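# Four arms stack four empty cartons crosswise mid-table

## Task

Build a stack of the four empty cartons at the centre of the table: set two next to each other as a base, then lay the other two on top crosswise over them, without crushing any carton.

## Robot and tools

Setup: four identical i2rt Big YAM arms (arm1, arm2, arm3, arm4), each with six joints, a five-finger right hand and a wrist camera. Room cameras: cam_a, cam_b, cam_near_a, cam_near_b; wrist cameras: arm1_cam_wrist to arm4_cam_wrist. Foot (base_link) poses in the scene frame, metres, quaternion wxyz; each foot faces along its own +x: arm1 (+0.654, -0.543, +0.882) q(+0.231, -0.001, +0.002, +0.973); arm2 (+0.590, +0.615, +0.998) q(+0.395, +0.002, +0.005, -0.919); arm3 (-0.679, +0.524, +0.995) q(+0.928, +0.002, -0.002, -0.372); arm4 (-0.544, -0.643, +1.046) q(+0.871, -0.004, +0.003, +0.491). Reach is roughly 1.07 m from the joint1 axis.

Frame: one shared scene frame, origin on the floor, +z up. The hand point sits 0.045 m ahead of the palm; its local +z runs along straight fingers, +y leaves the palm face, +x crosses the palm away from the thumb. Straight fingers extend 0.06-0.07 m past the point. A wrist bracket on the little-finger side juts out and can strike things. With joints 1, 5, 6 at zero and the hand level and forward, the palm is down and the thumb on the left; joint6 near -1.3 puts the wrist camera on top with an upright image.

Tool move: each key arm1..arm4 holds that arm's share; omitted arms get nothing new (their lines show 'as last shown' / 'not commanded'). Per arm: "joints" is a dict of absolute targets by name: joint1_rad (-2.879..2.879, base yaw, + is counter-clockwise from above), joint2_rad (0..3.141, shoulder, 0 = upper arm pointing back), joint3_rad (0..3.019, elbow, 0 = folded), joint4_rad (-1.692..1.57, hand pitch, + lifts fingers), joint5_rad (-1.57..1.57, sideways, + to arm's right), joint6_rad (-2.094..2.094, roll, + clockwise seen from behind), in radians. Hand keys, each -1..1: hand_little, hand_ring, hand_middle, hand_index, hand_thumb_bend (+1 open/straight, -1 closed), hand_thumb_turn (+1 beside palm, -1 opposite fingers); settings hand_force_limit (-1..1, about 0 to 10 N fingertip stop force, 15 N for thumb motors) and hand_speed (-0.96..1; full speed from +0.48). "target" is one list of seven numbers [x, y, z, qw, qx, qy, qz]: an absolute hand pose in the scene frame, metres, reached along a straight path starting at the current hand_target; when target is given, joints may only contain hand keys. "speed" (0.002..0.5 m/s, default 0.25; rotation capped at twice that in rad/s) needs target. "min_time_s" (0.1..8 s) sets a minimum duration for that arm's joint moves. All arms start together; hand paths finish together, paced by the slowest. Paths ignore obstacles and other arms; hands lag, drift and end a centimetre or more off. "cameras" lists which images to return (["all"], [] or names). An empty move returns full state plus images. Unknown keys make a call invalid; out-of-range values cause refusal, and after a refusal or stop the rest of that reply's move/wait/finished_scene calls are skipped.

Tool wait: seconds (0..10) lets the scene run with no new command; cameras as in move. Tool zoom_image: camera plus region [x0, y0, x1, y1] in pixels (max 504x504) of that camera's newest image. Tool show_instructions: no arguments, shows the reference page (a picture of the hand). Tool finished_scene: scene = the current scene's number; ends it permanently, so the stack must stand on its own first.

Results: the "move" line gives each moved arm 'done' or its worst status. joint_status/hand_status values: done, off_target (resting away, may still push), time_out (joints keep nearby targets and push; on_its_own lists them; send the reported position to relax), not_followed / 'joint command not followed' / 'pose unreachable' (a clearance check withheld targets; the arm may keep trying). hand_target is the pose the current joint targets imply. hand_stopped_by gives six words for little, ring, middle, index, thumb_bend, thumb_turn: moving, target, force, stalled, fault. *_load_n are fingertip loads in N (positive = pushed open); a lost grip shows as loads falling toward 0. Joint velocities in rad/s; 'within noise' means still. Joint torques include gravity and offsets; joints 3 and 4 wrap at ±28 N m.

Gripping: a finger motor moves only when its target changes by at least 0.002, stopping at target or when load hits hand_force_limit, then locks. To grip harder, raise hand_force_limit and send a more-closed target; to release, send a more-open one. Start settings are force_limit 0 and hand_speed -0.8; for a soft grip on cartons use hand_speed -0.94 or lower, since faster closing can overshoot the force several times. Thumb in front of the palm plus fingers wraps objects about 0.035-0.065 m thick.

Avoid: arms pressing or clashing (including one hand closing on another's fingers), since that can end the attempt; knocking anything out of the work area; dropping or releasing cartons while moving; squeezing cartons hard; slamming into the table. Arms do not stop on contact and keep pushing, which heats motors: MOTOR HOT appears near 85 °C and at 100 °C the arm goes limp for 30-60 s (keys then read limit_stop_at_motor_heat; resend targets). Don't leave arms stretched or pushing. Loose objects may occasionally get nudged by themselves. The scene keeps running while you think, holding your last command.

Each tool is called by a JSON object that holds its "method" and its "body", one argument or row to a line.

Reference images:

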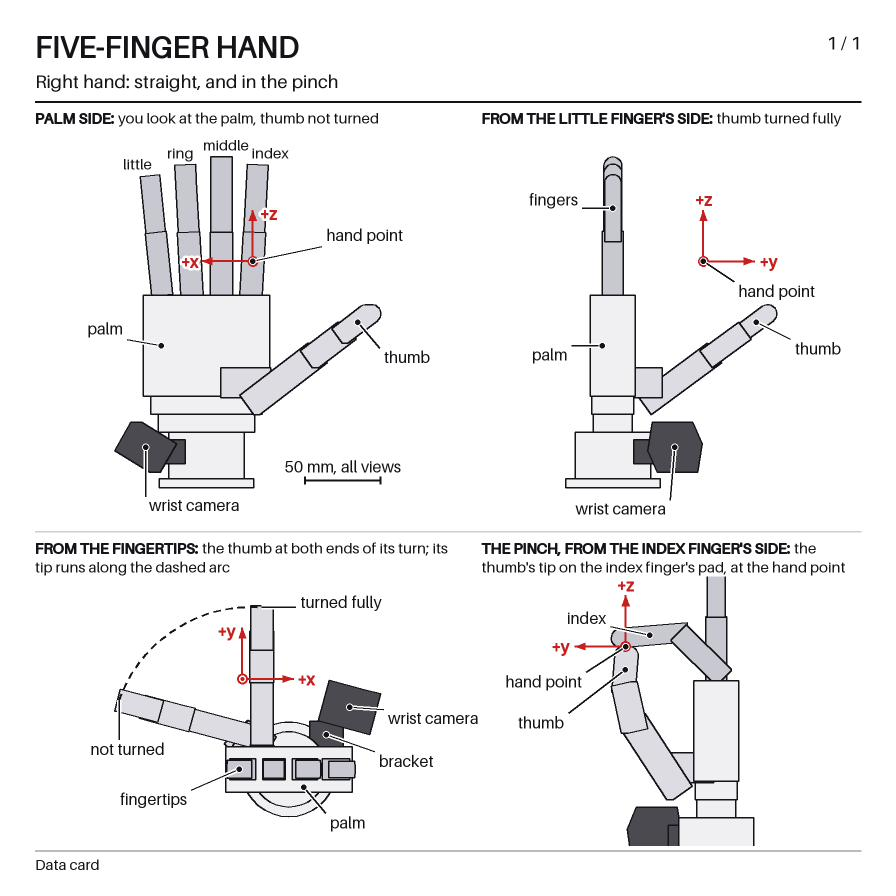

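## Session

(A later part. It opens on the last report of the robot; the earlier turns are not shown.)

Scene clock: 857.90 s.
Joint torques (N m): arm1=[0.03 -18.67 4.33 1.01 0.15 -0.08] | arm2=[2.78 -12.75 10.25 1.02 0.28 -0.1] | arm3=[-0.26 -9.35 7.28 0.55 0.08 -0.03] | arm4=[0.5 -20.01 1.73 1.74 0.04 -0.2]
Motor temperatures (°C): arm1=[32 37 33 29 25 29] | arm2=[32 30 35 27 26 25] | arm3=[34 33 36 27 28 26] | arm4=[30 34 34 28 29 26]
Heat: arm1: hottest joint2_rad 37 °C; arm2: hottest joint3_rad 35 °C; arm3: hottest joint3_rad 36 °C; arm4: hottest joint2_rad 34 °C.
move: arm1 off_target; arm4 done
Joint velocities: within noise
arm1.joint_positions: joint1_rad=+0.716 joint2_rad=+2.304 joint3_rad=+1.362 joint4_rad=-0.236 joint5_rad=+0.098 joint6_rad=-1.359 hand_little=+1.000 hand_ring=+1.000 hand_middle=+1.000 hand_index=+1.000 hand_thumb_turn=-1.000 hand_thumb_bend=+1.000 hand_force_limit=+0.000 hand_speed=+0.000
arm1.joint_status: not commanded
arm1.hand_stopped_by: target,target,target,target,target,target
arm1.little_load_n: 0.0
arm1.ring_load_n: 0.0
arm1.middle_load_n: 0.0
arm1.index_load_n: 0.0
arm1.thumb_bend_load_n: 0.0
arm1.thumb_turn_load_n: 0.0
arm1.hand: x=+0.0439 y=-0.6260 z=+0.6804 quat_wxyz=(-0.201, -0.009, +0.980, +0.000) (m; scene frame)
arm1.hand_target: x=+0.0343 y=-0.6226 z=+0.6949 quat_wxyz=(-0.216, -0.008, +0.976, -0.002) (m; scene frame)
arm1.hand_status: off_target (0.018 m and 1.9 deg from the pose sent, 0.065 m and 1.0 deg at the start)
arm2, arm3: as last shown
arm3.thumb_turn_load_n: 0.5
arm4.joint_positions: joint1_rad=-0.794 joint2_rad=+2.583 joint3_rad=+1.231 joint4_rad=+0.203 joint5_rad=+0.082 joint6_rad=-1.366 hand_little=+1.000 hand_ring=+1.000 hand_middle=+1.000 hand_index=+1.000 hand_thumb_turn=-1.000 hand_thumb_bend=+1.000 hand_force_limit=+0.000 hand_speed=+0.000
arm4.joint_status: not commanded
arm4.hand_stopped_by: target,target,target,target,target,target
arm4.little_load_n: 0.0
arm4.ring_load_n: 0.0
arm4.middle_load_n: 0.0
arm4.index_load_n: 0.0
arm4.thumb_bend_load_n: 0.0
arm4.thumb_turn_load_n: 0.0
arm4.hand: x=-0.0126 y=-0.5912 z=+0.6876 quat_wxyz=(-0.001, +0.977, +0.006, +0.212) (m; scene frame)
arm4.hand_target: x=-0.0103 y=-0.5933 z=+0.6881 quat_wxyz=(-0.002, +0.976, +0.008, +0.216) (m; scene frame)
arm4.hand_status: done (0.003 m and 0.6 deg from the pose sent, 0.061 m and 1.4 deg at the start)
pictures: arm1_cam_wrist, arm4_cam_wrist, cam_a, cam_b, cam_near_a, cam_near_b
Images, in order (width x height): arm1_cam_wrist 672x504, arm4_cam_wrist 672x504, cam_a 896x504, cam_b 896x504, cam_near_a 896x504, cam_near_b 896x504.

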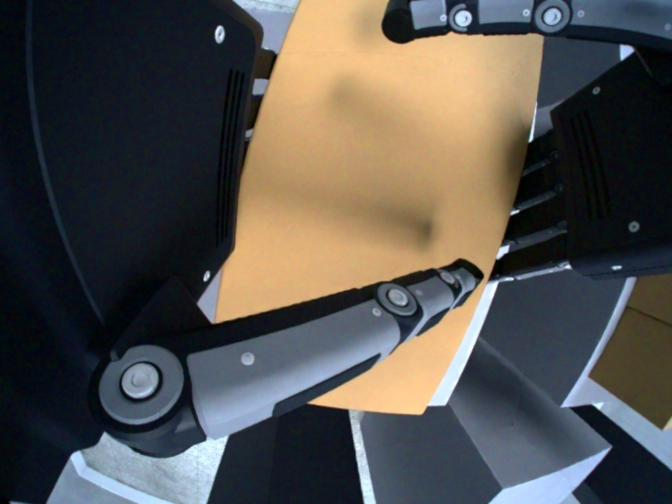

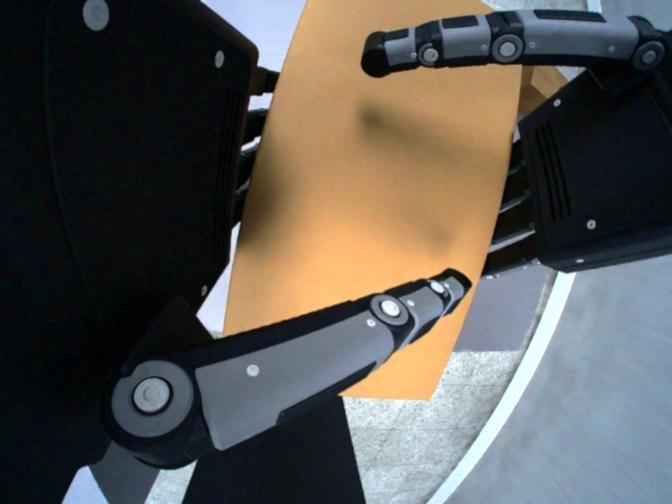

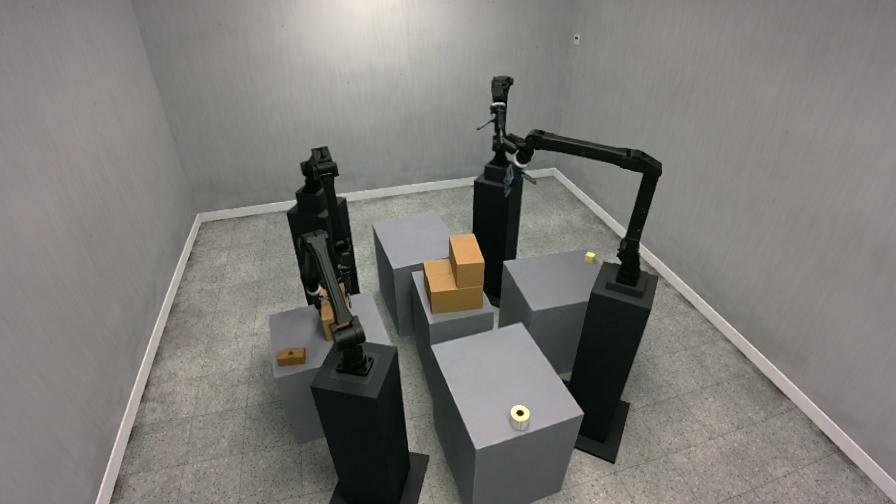

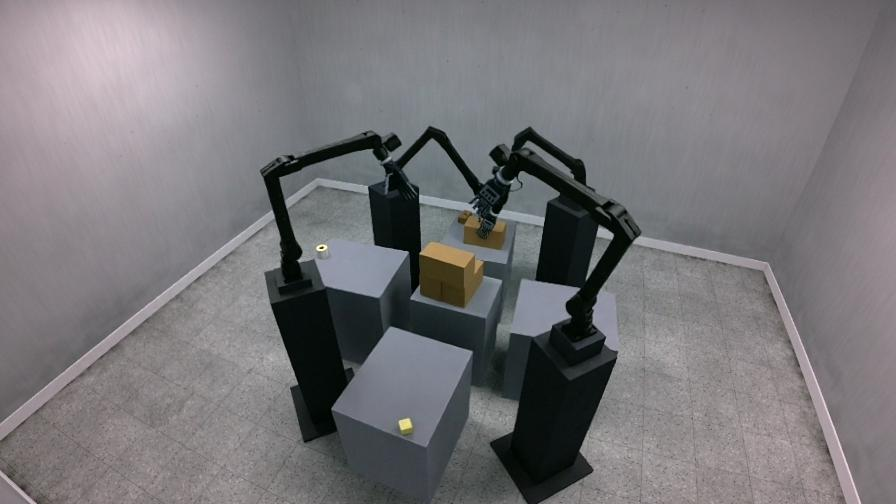

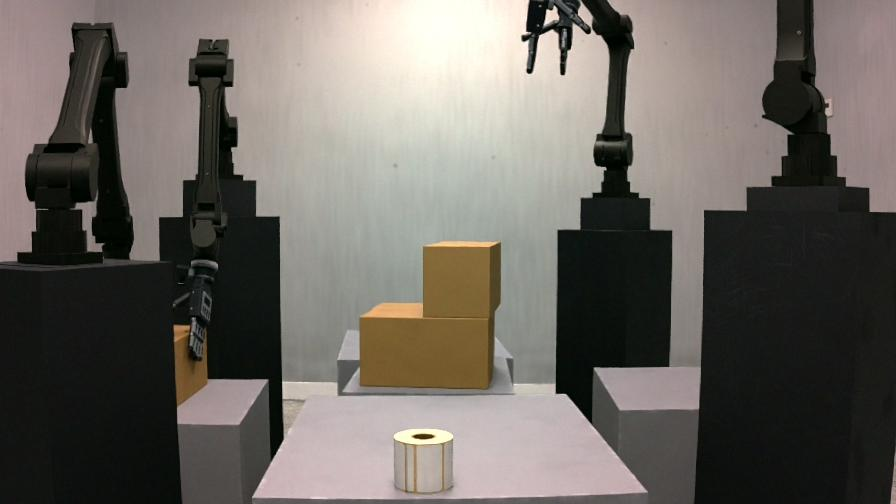

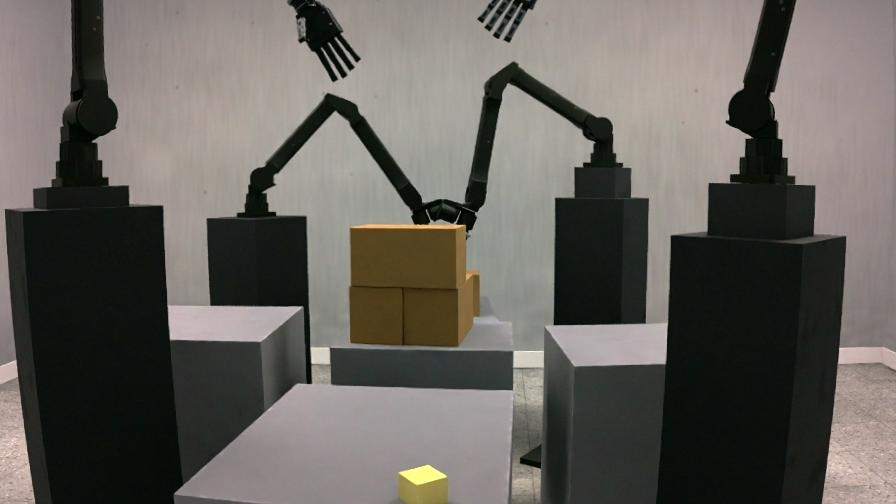

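{"method": "move", "body": {
  "arm1": {"target": [0.0336, -0.5886, 0.708, -0.2164, -0.0085, 0.9763, -0.0019], "speed": 0.04},
  "arm4": {"target": [-0.0098, -0.6264, 0.692, 0.0019, -0.9763, -0.0085, -0.2164], "speed": 0.04}
}}

{"method": "move", "body": {
  "arm1": {"target": [0.0336, -0.5886, 0.750, -0.2164, -0.0085, 0.9763, -0.0019], "speed": 0.05},
  "arm4": {"target": [-0.0098, -0.6264, 0.742, 0.0019, -0.9763, -0.0085, -0.2164], "speed": 0.05},
  "cameras": ["arm1_cam_wrist", "arm4_cam_wrist", "cam_b", "cam_near_a"]
}}

{"method": "zoom_image", "body": {
  "camera": "cam_b",
  "region": [430, 170, 540, 270]
}}

{"method": "zoom_image", "body": {
  "camera": "cam_near_a",
  "region": [150, 230, 300, 430]
}}

Scene clock: 864.73 s.
Joint torques (N m): arm1=[-3.02 -18.9 4.27 0.83 1 -0.15] | arm2=[3.02 -12.69 10.63 1.1 0.34 -0.13] | arm3=[-0.38 -9.29 7.28 0.55 0.07 -0.03] | arm4=[-2.84 -21.13 1.18 1.54 0.94 -0.11]
Motor temperatures (°C): arm1=[32 37 32 29 25 29] | arm2=[32 30 35 27 26 25] | arm3=[34 33 36 27 28 26] | arm4=[30 34 33 28 29 26]
Heat: arm1: hottest joint2_rad 37 °C; arm2: hottest joint3_rad 35 °C; arm3: hottest joint3_rad 36 °C; arm4: hottest joint2_rad 34 °C.
move: arm1 off_target; arm4 off_target
Joint velocities: within noise
arm1.joint_positions: joint1_rad=+0.697 joint2_rad=+2.274 joint3_rad=+1.331 joint4_rad=-0.235 joint5_rad=+0.049 joint6_rad=-1.405 hand_little=+1.000 hand_ring=+1.000 hand_middle=+1.000 hand_index=+1.000 hand_thumb_turn=-1.000 hand_thumb_bend=+1.000 hand_force_limit=+0.000 hand_speed=+0.000
arm1.joint_status: not commanded
arm1.hand_stopped_by: target,target,target,target,target,target
arm1.little_load_n: 0.0
arm1.ring_load_n: 0.0
arm1.middle_load_n: 0.0
arm1.index_load_n: 0.0
arm1.thumb_bend_load_n: 0.0
arm1.thumb_turn_load_n: 0.0
arm1.hand: x=+0.0483 y=-0.6209 z=+0.6869 quat_wxyz=(-0.196, -0.027, +0.980, -0.016) (m; scene frame)
arm1.hand_target: x=+0.0347 y=-0.5889 z=+0.7073 quat_wxyz=(-0.216, -0.008, +0.976, -0.001) (m; scene frame)
arm1.hand_status: off_target (0.041 m and 3.6 deg from the pose sent, 0.048 m and 1.9 deg at the start)
arm2.joint_positions: joint1_rad=+0.101 joint2_rad=+1.504 joint3_rad=+1.607 joint4_rad=-1.216 joint5_rad=+0.366 joint6_rad=-0.580 hand_little=+1.000 hand_ring=+1.000 hand_middle=+1.000 hand_index=+1.000 hand_thumb_turn=-1.000 hand_thumb_bend=+1.000 hand_force_limit=+0.000 hand_speed=+0.000
arm2.joint_status: not commanded
arm2.hand_stopped_by: target,target,target,target,target,target
arm2.little_load_n: 0.0
arm2.ring_load_n: -0.5
arm2.middle_load_n: 0.0
arm2.index_load_n: 0.0
arm2.thumb_bend_load_n: 0.0
arm2.thumb_turn_load_n: 0.0
arm2.hand: x=+0.2257 y=+0.2669 z=+1.2906 quat_wxyz=(+0.275, -0.078, -0.956, +0.074) (m; scene frame)
arm2.hand_target: x=+0.2287 y=+0.2612 z=+1.2905 quat_wxyz=(+0.279, -0.068, -0.955, +0.079) (m; scene frame)
arm2.hand_status: not commanded
arm3: as last shown
arm3.middle_load_n: -0.5
arm3.thumb_turn_load_n: 0.0
arm4.joint_positions: joint1_rad=-0.823 joint2_rad=+2.579 joint3_rad=+1.213 joint4_rad=+0.227 joint5_rad=+0.031 joint6_rad=-1.438 hand_little=+1.000 hand_ring=+1.000 hand_middle=+1.000 hand_index=+1.000 hand_thumb_turn=-1.000 hand_thumb_bend=+1.000 hand_force_limit=+0.000 hand_speed=+0.000
arm4.joint_status: not commanded
arm4.hand_stopped_by: target,target,target,target,target,target
arm4.little_load_n: 0.5
arm4.ring_load_n: 0.0
arm4.middle_load_n: 0.0
arm4.index_load_n: 0.0
arm4.thumb_bend_load_n: 0.0
arm4.thumb_turn_load_n: 0.0
arm4.hand: x=-0.0110 y=-0.5995 z=+0.6875 quat_wxyz=(-0.016, +0.976, +0.032, +0.213) (m; scene frame)
arm4.hand_target: x=-0.0104 y=-0.6258 z=+0.6918 quat_wxyz=(-0.002, +0.976, +0.009, +0.216) (m; scene frame)
arm4.hand_status: off_target (0.027 m and 3.2 deg from the pose sent, 0.036 m and 0.6 deg at the start)
pictures: none

Scene clock: 866.30 s.
Joint torques (N m): arm1=[-2.9 -18.61 4.92 0.38 0.98 -0.12] | arm2=[2.32 -11.99 10.48 1.06 0.33 -0.13] | arm3=[-0.32 -9.29 7.25 0.57 0.08 -0.02] | arm4=[-2.84 -21.48 1.83 0.94 0.93 -0.11]
Motor temperatures (°C): arm1=[32 37 32 29 25 29] | arm2=[32 30 35 27 26 25] | arm3=[34 33 36 27 28 26] | arm4=[30 35 33 28 29 26]
Heat: arm1: hottest joint2_rad 37 °C; arm2: hottest joint3_rad 35 °C; arm3: hottest joint3_rad 36 °C; arm4: hottest joint2_rad 35 °C.
move: arm1 off_target; arm4 off_target
Joint velocities: within noise
arm1.joint_positions: joint1_rad=+0.697 joint2_rad=+2.189 joint3_rad=+1.320 joint4_rad=-0.296 joint5_rad=+0.049 joint6_rad=-1.407 hand_little=+1.000 hand_ring=+1.000 hand_middle=+1.000 hand_index=+1.000 hand_thumb_turn=-1.000 hand_thumb_bend=+1.000 hand_force_limit=+0.000 hand_speed=+0.000
arm1.joint_status: not commanded
arm1.hand_stopped_by: target,target,target,target,target,target
arm1.little_load_n: 0.0
arm1.ring_load_n: 0.0
arm1.middle_load_n: 0.0
arm1.index_load_n: 0.5
arm1.thumb_bend_load_n: 0.0
arm1.thumb_turn_load_n: 0.5
arm1.hand: x=+0.0443 y=-0.6214 z=+0.7300 quat_wxyz=(-0.202, -0.028, +0.979, -0.018) (m; scene frame)
arm1.hand_target: x=+0.0346 y=-0.5890 z=+0.7491 quat_wxyz=(-0.216, -0.008, +0.976, -0.002) (m; scene frame)
arm1.hand_status: off_target (0.040 m and 3.3 deg from the pose sent, 0.072 m and 3.6 deg at the start)
arm2, arm3: as last shown
arm2.ring_load_n: 0.0
arm3.middle_load_n: 0.0
arm4.joint_positions: joint1_rad=-0.824 joint2_rad=+2.457 joint3_rad=+1.135 joint4_rad=+0.181 joint5_rad=+0.030 joint6_rad=-1.438 hand_little=+1.000 hand_ring=+1.000 hand_middle=+1.000 hand_index=+1.000 hand_thumb_turn=-1.000 hand_thumb_bend=+1.000 hand_force_limit=+0.000 hand_speed=+0.000
arm4.joint_status: not commanded
arm4.hand_stopped_by: target,target,target,target,target,target
arm4.little_load_n: 0.0
arm4.ring_load_n: 0.0
arm4.middle_load_n: 0.0
arm4.index_load_n: 0.0
arm4.thumb_bend_load_n: 0.0
arm4.thumb_turn_load_n: 0.0
arm4.hand: x=-0.0149 y=-0.6004 z=+0.7334 quat_wxyz=(-0.016, +0.977, +0.032, +0.212) (m; scene frame)
arm4.hand_target: x=-0.0105 y=-0.6260 z=+0.7417 quat_wxyz=(-0.002, +0.976, +0.009, +0.216) (m; scene frame)
arm4.hand_status: off_target (0.028 m and 3.2 deg from the pose sent, 0.061 m and 3.2 deg at the start)
pictures: arm1_cam_wrist, arm4_cam_wrist, cam_b, cam_near_a
Images, in order (width x height): arm1_cam_wrist 672x504, arm4_cam_wrist 672x504, cam_b 896x504, cam_near_a 896x504.

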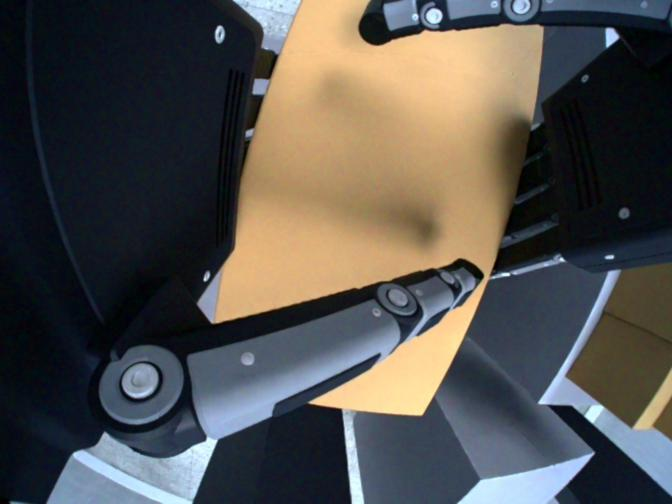

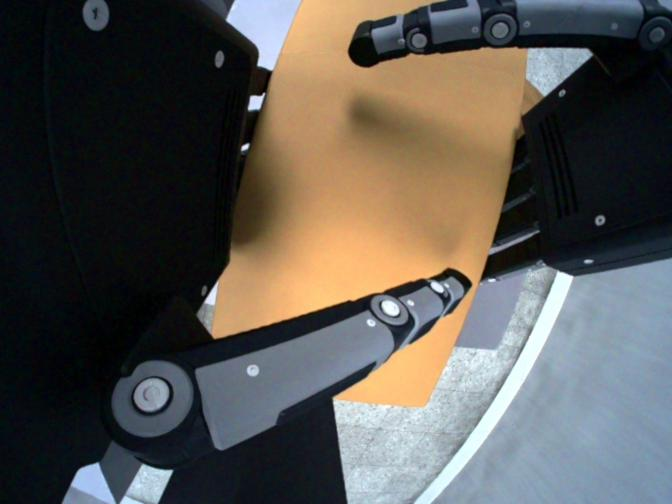

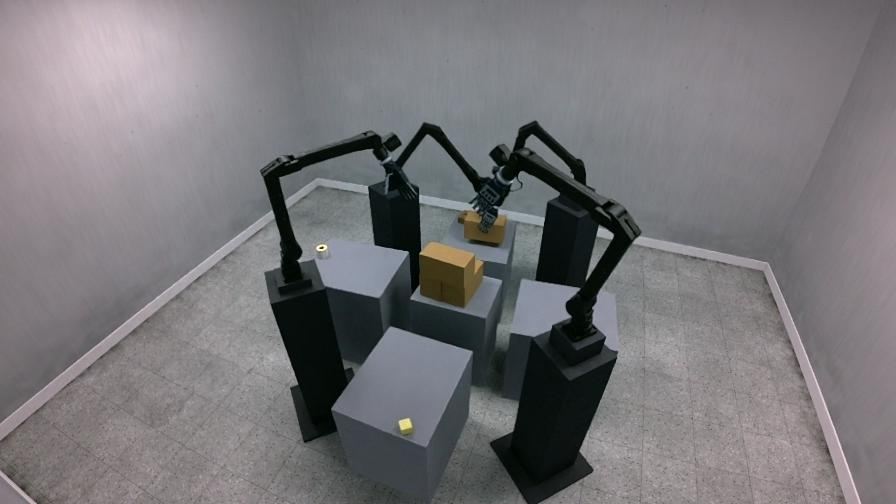

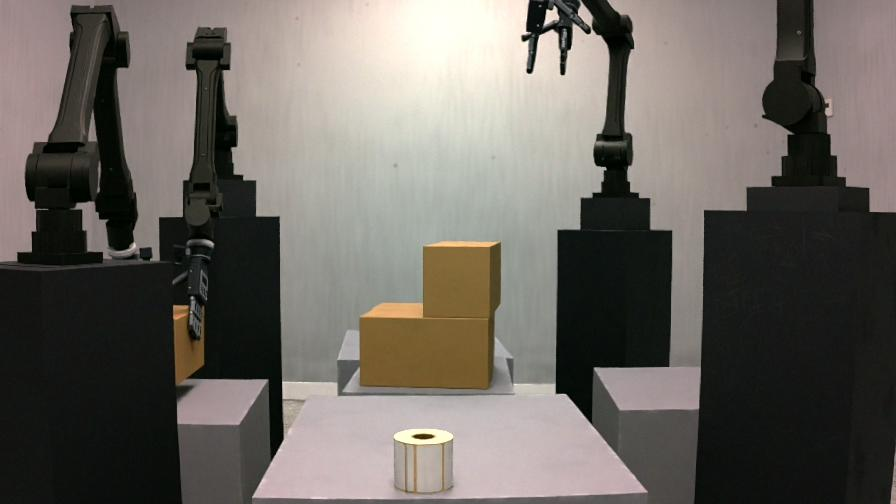

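Scaled by 4.582 from the camera's 896x504 image, which has a finer 1280x720 frame.

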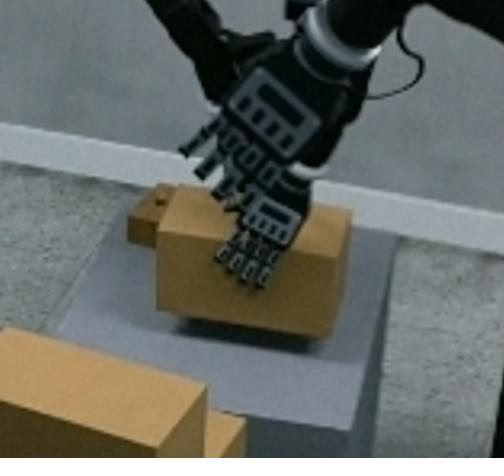

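Scaled by 2.520 from the camera's 896x504 image, which has a finer 1280x720 frame.

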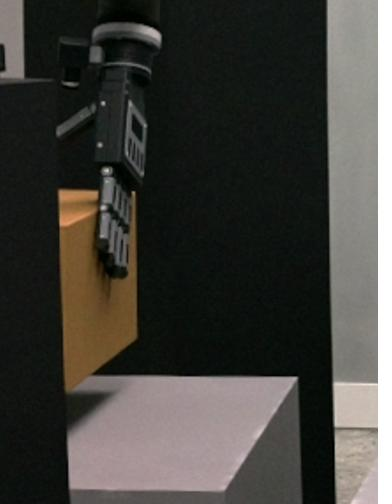

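{"method": "move", "body": {
  "arm1": {"target":[0.0336,-0.5886,0.965,-0.2164,-0.0085,0.9763,-0.0019],"speed":0.08},
  "arm4": {"target":[-0.0098,-0.6264,0.957,0.0019,-0.9763,-0.0085,-0.2164],"speed":0.08},
  "cameras": ["cam_a","cam_b","cam_near_a"]
}}

Scene clock: 886.67 s.
Joint torques (N m): arm1=[-2.96 -15.97 10.26 -0.09 1.01 -0.02] | arm2=[2.2 -12.45 10.44 0.99 0.31 -0.16] | arm3=[-0.32 -9.35 7.28 0.58 0.08 -0.03] | arm4=[-3.02 -19.14 4.49 0.81 1.05 -0.12]
Motor temperatures (°C): arm1=[32 37 32 29 26 29] | arm2=[32 30 35 27 26 25] | arm3=[34 33 36 27 28 26] | arm4=[30 36 33 28 29 26]
Heat: arm1: hottest joint2_rad 37 °C; arm2: hottest joint3_rad 35 °C; arm3: hottest joint3_rad 36 °C; arm4: hottest joint2_rad 36 °C.
move: arm1 off_target; arm4 off_target
Joint velocities: within noise
arm1.joint_positions: joint1_rad=+0.697 joint2_rad=+1.850 joint3_rad=+1.415 joint4_rad=-0.752 joint5_rad=+0.050 joint6_rad=-1.418 hand_little=+1.000 hand_ring=+1.000 hand_middle=+1.000 hand_index=+1.000 hand_thumb_turn=-1.000 hand_thumb_bend=+1.000 hand_force_limit=+0.000 hand_speed=+0.000
arm1.joint_status: not commanded
arm1.hand_stopped_by: target,target,target,target,target,target
arm1.little_load_n: 0.0
arm1.ring_load_n: 0.0
arm1.middle_load_n: 0.0
arm1.index_load_n: 0.0
arm1.thumb_bend_load_n: 0.0
arm1.thumb_turn_load_n: 0.0
arm1.hand: x=+0.0547 y=-0.6176 z=+0.9353 quat_wxyz=(-0.191, -0.033, +0.981, -0.014) (m; scene frame)
arm1.hand_target: x=+0.0358 y=-0.5885 z=+0.9651 quat_wxyz=(-0.216, -0.008, +0.976, -0.001) (m; scene frame)
arm1.hand_status: off_target (0.047 m and 4.3 deg from the pose sent, 0.237 m and 3.3 deg at the start)
arm2: as last shown
arm2.thumb_bend_load_n: -0.5
arm3.joint_positions: joint1_rad=+0.320 joint2_rad=+1.293 joint3_rad=+1.513 joint4_rad=-1.186 joint5_rad=-0.124 joint6_rad=-1.853 hand_little=+1.000 hand_ring=+1.000 hand_middle=+1.000 hand_index=+1.000 hand_thumb_turn=-1.000 hand_thumb_bend=+1.000 hand_force_limit=+0.000 hand_speed=+0.000
arm3.joint_status: not commanded
arm3.hand_stopped_by: target,target,target,target,target,target
arm3.little_load_n: 0.0
arm3.ring_load_n: 0.0
arm3.middle_load_n: 0.0
arm3.index_load_n: 0.0
arm3.thumb_bend_load_n: -0.5
arm3.thumb_turn_load_n: 0.0
arm3.hand: x=-0.2456 y=+0.2697 z=+1.3603 quat_wxyz=(+0.049, +0.950, -0.058, +0.302) (m; scene frame)
arm3.hand_target: x=-0.2487 y=+0.2729 z=+1.3484 quat_wxyz=(+0.043, +0.955, -0.062, +0.287) (m; scene frame)
arm3.hand_status: not commanded
arm4.joint_positions: joint1_rad=-0.827 joint2_rad=+1.928 joint3_rad=+1.024 joint4_rad=-0.235 joint5_rad=+0.026 joint6_rad=-1.440 hand_little=+1.000 hand_ring=+1.000 hand_middle=+1.000 hand_index=+1.000 hand_thumb_turn=-1.000 hand_thumb_bend=+1.000 hand_force_limit=+0.000 hand_speed=+0.000
arm4.joint_status: not commanded
arm4.hand_stopped_by: target,target,target,target,target,target
arm4.little_load_n: 0.0
arm4.ring_load_n: 0.0
arm4.middle_load_n: 0.0
arm4.index_load_n: 0.0
arm4.thumb_bend_load_n: 0.0
arm4.thumb_turn_load_n: 0.0
arm4.hand: x=-0.0120 y=-0.5984 z=+0.9478 quat_wxyz=(-0.018, +0.976, +0.032, +0.213) (m; scene frame)
arm4.hand_target: x=-0.0103 y=-0.6258 z=+0.9567 quat_wxyz=(-0.002, +0.976, +0.009, +0.216) (m; scene frame)
arm4.hand_status: off_target (0.030 m and 3.3 deg from the pose sent, 0.225 m and 3.2 deg at the start)
pictures: cam_a, cam_b, cam_near_a
Images, in order (width x height): cam_a 896x504, cam_b 896x504, cam_near_a 896x504.

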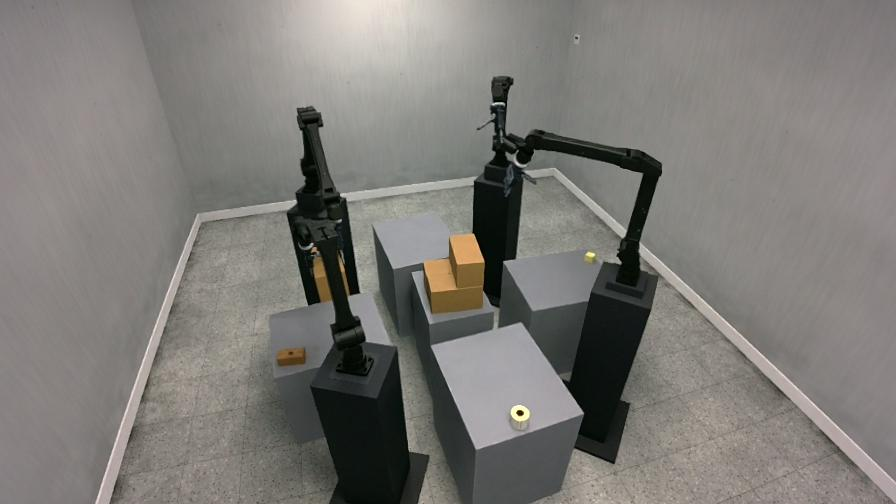

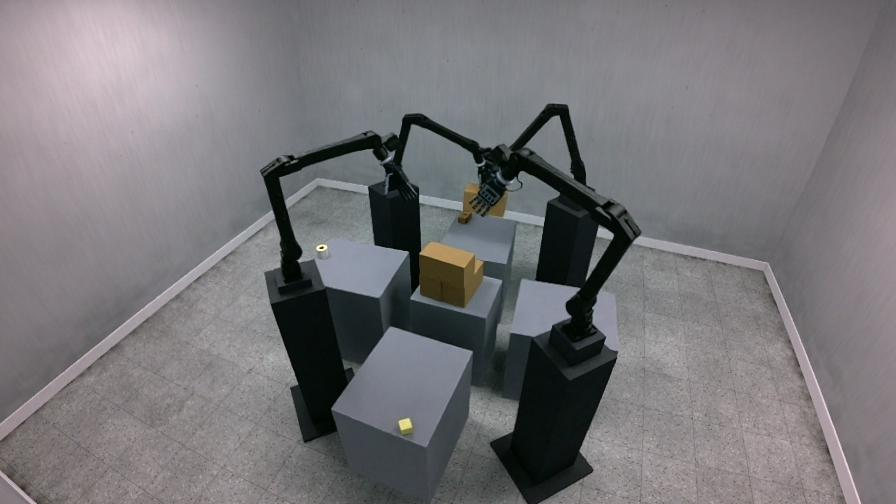

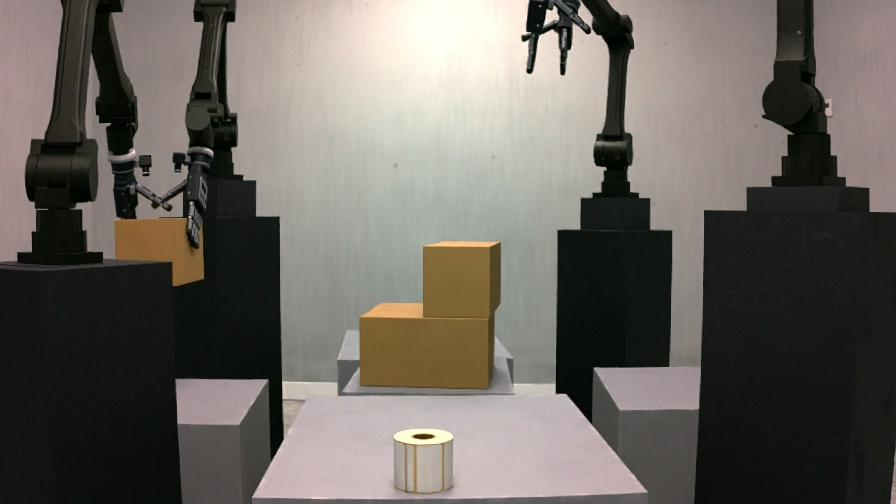

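{"method": "zoom_image", "body": {
  "camera": "cam_near_a",
  "region": [60, 120, 260, 320]
}}

{"method": "zoom_image", "body": {
  "camera": "cam_b",
  "region": [420, 130, 560, 250]
}}

{"method": "zoom_image", "body": {
  "camera": "cam_a",
  "region": [260, 200, 400, 320]
}}

Scaled by 2.520 from the camera's 896x504 image, which has a finer 1280x720 frame.

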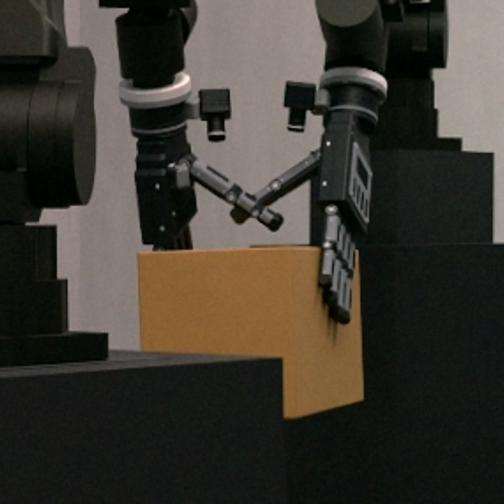

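Scaled by 3.600 from the camera's 896x504 image, which has a finer 1280x720 frame.

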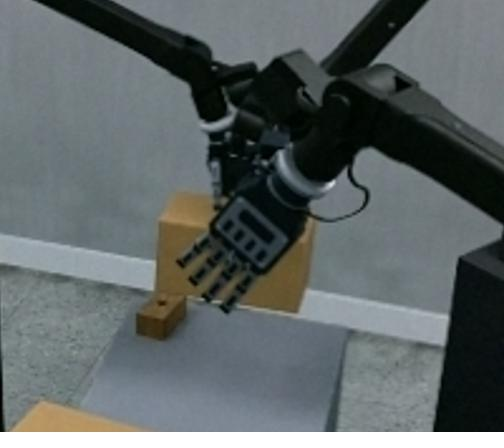

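Scaled by 3.600 from the camera's 896x504 image, which has a finer 1280x720 frame.

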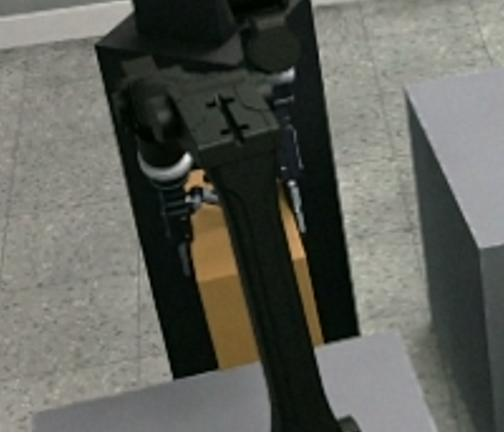

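{"method": "move", "body": {
  "arm1": {"target":[0.0373,-0.3326,0.965,-0.2163,0.0341,0.9757,0.0076],"speed":0.1},
  "arm4": {"target":[-0.0092,-0.3665,0.957,-0.0076,-0.9757,0.0341,-0.2163],"speed":0.1},
  "cameras": ["cam_a","cam_near_a"]
}}

{"method": "zoom_image", "body": {
  "camera": "cam_near_a",
  "region": [180, 120, 400, 320]
}}

Scene clock: 905.03 s.
Joint torques (N m): arm1=[-3.37 -13.92 11.23 0.44 0.96 -0.04] | arm2=[2.08 -12.34 10.63 0.87 0.33 -0.15] | arm3=[-0.26 -9.23 7.25 0.58 0.08 -0.03] | arm4=[-2.2 -20.13 6.64 0.14 1.41 -0.04]
Motor temperatures (°C): arm1=[32 37 33 29 26 29] | arm2=[32 30 35 27 26 25] | arm3=[34 32 36 27 28 26] | arm4=[30 35 32 28 30 26]
Heat: arm1: hottest joint2_rad 37 °C; arm2: hottest joint3_rad 35 °C; arm3: hottest joint3_rad 36 °C; arm4: hottest joint2_rad 35 °C.
move: arm1 off_target; arm4 off_target
Joint velocities: within noise
arm1.joint_positions: joint1_rad=+0.264 joint2_rad=+1.846 joint3_rad=+1.437 joint4_rad=-0.779 joint5_rad=-0.099 joint6_rad=-1.732 hand_little=+1.000 hand_ring=+1.000 hand_middle=+1.000 hand_index=+1.000 hand_thumb_turn=-1.000 hand_thumb_bend=+1.000 hand_force_limit=+0.000 hand_speed=+0.000
arm1.joint_status: not commanded
arm1.hand_stopped_by: target,target,target,target,target,target
arm1.little_load_n: 0.0
arm1.ring_load_n: 0.0
arm1.middle_load_n: 0.0
arm1.index_load_n: 0.0
arm1.thumb_bend_load_n: 0.0
arm1.thumb_turn_load_n: 0.0
arm1.hand: x=+0.0519 y=-0.3736 z=+0.9439 quat_wxyz=(-0.196, +0.011, +0.980, -0.015) (m; scene frame)
arm1.hand_target: x=+0.0402 y=-0.3335 z=+0.9657 quat_wxyz=(-0.216, +0.034, +0.976, +0.008) (m; scene frame)
arm1.hand_status: off_target (0.048 m and 4.4 deg from the pose sent, 0.287 m and 8.6 deg at the start)
arm2, arm3: as last shown
arm2.thumb_bend_load_n: 0.0
arm3.thumb_bend_load_n: 0.0
arm4.joint_positions: joint1_rad=-0.382 joint2_rad=+2.095 joint3_rad=+1.390 joint4_rad=-0.485 joint5_rad=+0.232 joint6_rad=-0.947 hand_little=+1.000 hand_ring=+1.000 hand_middle=+1.000 hand_index=+1.000 hand_thumb_turn=-1.000 hand_thumb_bend=+1.000 hand_force_limit=+0.000 hand_speed=+0.000
arm4.joint_status: not commanded
arm4.hand_stopped_by: target,target,target,target,target,target
arm4.little_load_n: 0.0
arm4.ring_load_n: 0.0
arm4.middle_load_n: 0.5
arm4.index_load_n: 0.0
arm4.thumb_bend_load_n: 0.0
arm4.thumb_turn_load_n: 0.0
arm4.hand: x=-0.0198 y=-0.3431 z=+0.9585 quat_wxyz=(-0.015, +0.976, -0.010, +0.218) (m; scene frame)
arm4.hand_target: x=-0.0100 y=-0.3664 z=+0.9571 quat_wxyz=(+0.007, +0.976, -0.034, +0.216) (m; scene frame)
arm4.hand_status: off_target (0.026 m and 3.8 deg from the pose sent, 0.232 m and 8.1 deg at the start)
pictures: cam_a, cam_near_a
Images, in order (width x height): cam_a 896x504, cam_near_a 896x504.

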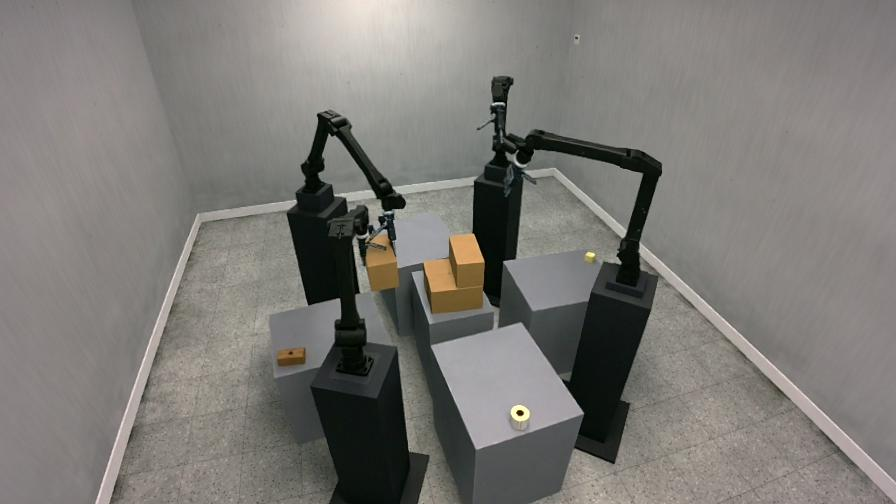

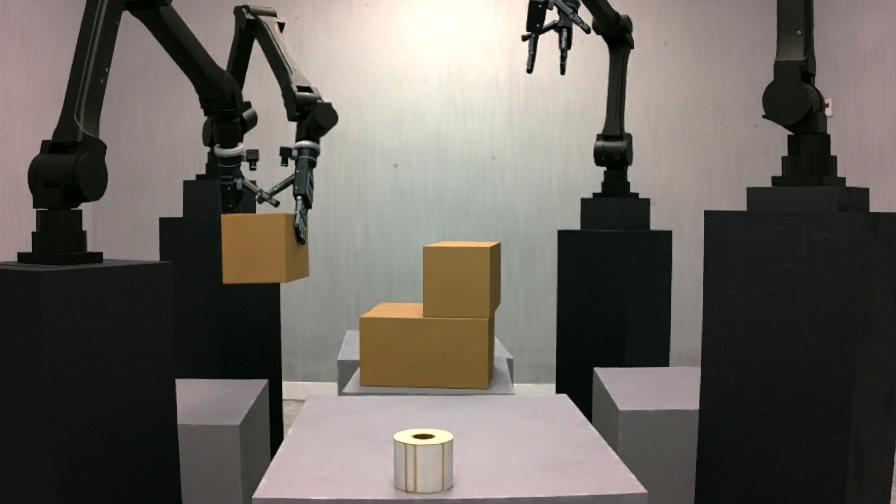

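Scaled by 2.291 from the camera's 896x504 image, which has a finer 1280x720 frame.

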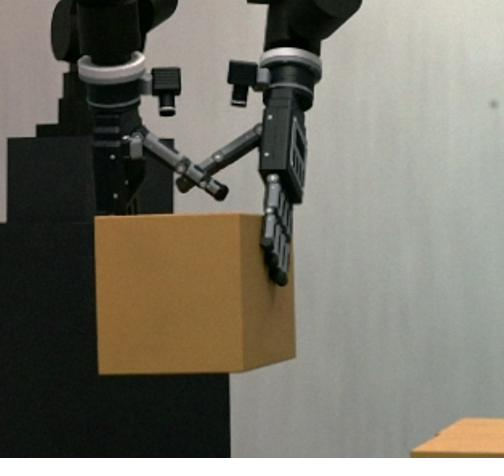

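{"method": "move", "body": {
  "arm1": {"target":[0.0414,-0.1093,0.962,-0.2159,0.0681,0.9740,0.0151],"speed":0.09},
  "arm4": {"target":[-0.0073,-0.1397,0.953,-0.0151,-0.9740,0.0681,-0.2159],"speed":0.09},
  "cameras": ["cam_a","cam_b","cam_near_a","cam_near_b"]
}}

{"method": "zoom_image", "body": {
  "camera": "cam_near_a",
  "region": [280, 120, 520, 340]
}}

{"method": "zoom_image", "body": {
  "camera": "cam_a",
  "region": [360, 180, 520, 320]
}}

Scene clock: 914.13 s.
Joint torques (N m): arm1=[-2.96 -17.44 12.25 0.76 0.7 -0.11] | arm2=[1.55 -11.87 10.48 1.17 0.3 -0.14] | arm3=[-0.32 -9.29 7.27 0.58 0.08 -0.02] | arm4=[-2.14 -27.11 8.5 -0.18 1.25 -0.07]
Motor temperatures (°C): arm1=[32 37 34 29 26 29] | arm2=[32 30 35 27 26 25] | arm3=[34 32 36 27 28 26] | arm4=[30 35 33 28 31 26]
Heat: arm1: hottest joint2_rad 37 °C; arm2: hottest joint3_rad 35 °C; arm3: hottest joint3_rad 36 °C; arm4: hottest joint2_rad 35 °C.
move: arm1 off_target; arm4 off_target
Joint velocities: within noise
arm1.joint_positions: joint1_rad=-0.061 joint2_rad=+2.083 joint3_rad=+1.797 joint4_rad=-0.952 joint5_rad=-0.196 joint6_rad=-1.959 hand_little=+1.000 hand_ring=+1.000 hand_middle=+1.000 hand_index=+1.000 hand_thumb_turn=-1.000 hand_thumb_bend=+1.000 hand_force_limit=+0.000 hand_speed=+0.000
arm1.joint_status: not commanded
arm1.hand_stopped_by: target,target,target,target,target,target
arm1.little_load_n: 0.0
arm1.ring_load_n: 0.0
arm1.middle_load_n: 0.0
arm1.index_load_n: 0.0
arm1.thumb_bend_load_n: 0.0
arm1.thumb_turn_load_n: 0.0
arm1.hand: x=+0.0477 y=-0.1570 z=+0.9349 quat_wxyz=(-0.190, +0.052, +0.980, -0.015) (m; scene frame)
arm1.hand_target: x=+0.0452 y=-0.1113 z=+0.9631 quat_wxyz=(-0.216, +0.068, +0.974, +0.016) (m; scene frame)
arm1.hand_status: off_target (0.055 m and 5.0 deg from the pose sent, 0.265 m and 7.8 deg at the start)
arm2, arm3: as last shown
arm4.joint_positions: joint1_rad=-0.136 joint2_rad=+2.511 joint3_rad=+2.179 joint4_rad=-0.961 joint5_rad=+0.334 joint6_rad=-0.624 hand_little=+1.000 hand_ring=+1.000 hand_middle=+1.000 hand_index=+1.000 hand_thumb_turn=-1.000 hand_thumb_bend=+1.000 hand_force_limit=+0.000 hand_speed=+0.000
arm4.joint_status: not commanded
arm4.hand_stopped_by: target,target,target,target,target,target
arm4.little_load_n: 0.0
arm4.ring_load_n: 0.5
arm4.middle_load_n: 0.5
arm4.index_load_n: 0.0
arm4.thumb_bend_load_n: 0.0
arm4.thumb_turn_load_n: 0.5
arm4.hand: x=-0.0256 y=-0.1190 z=+0.9520 quat_wxyz=(-0.004, +0.976, -0.049, +0.213) (m; scene frame)
arm4.hand_target: x=-0.0079 y=-0.1398 z=+0.9530 quat_wxyz=(+0.014, +0.974, -0.068, +0.216) (m; scene frame)
arm4.hand_status: off_target (0.028 m and 3.1 deg from the pose sent, 0.204 m and 7.5 deg at the start)
pictures: cam_a, cam_b, cam_near_a, cam_near_b
Images, in order (width x height): cam_a 896x504, cam_b 896x504, cam_near_a 896x504, cam_near_b 896x504.

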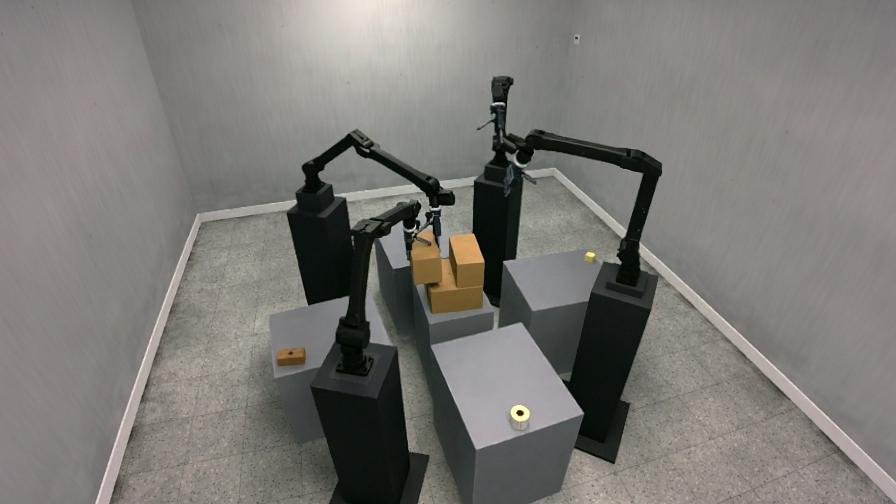

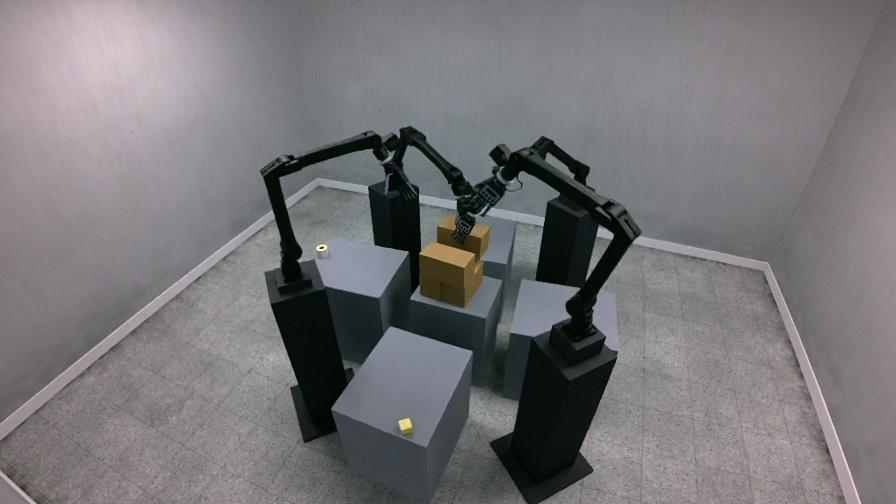

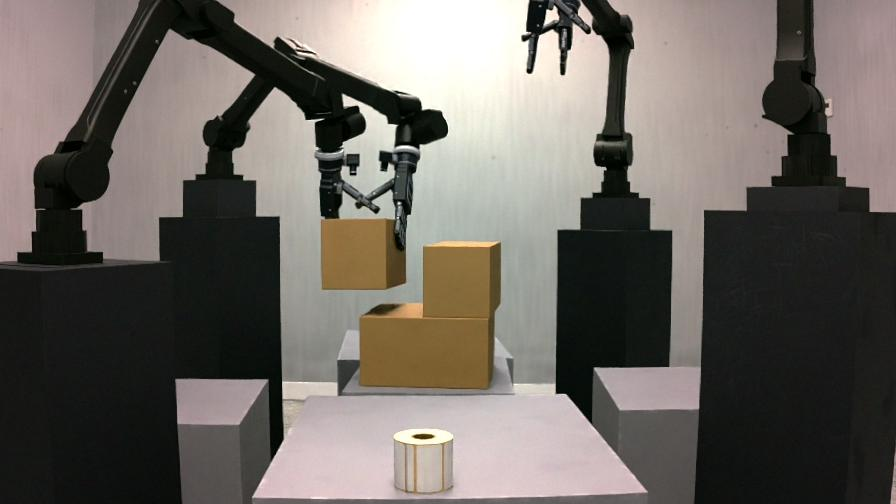

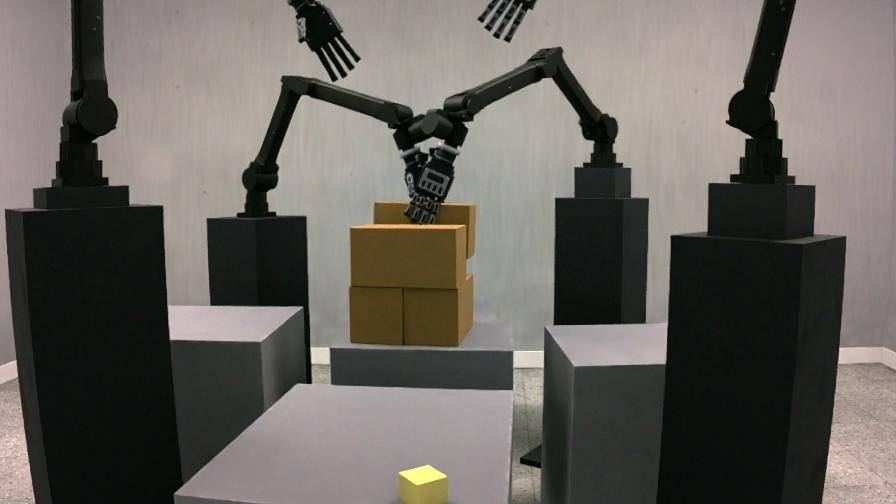

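Scaled by 2.100 from the camera's 896x504 image, which has a finer 1280x720 frame.

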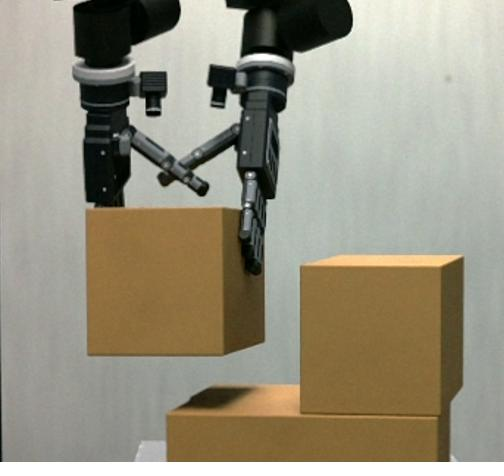

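Scaled by 3.150 from the camera's 896x504 image, which has a finer 1280x720 frame.

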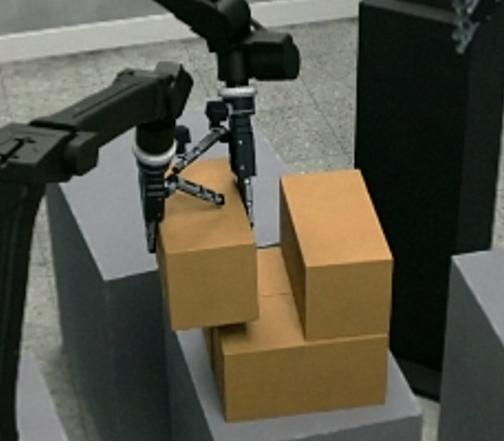

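{"method": "zoom_image", "body": {
  "camera": "cam_near_b",
  "region": [330, 180, 510, 360]
}}

Scaled by 2.800 from the camera's 896x504 image, which has a finer 1280x720 frame.

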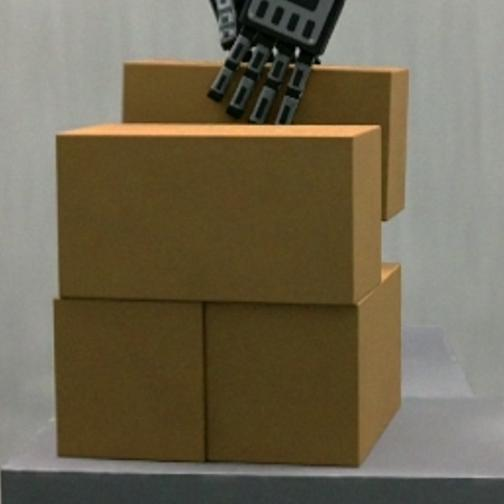

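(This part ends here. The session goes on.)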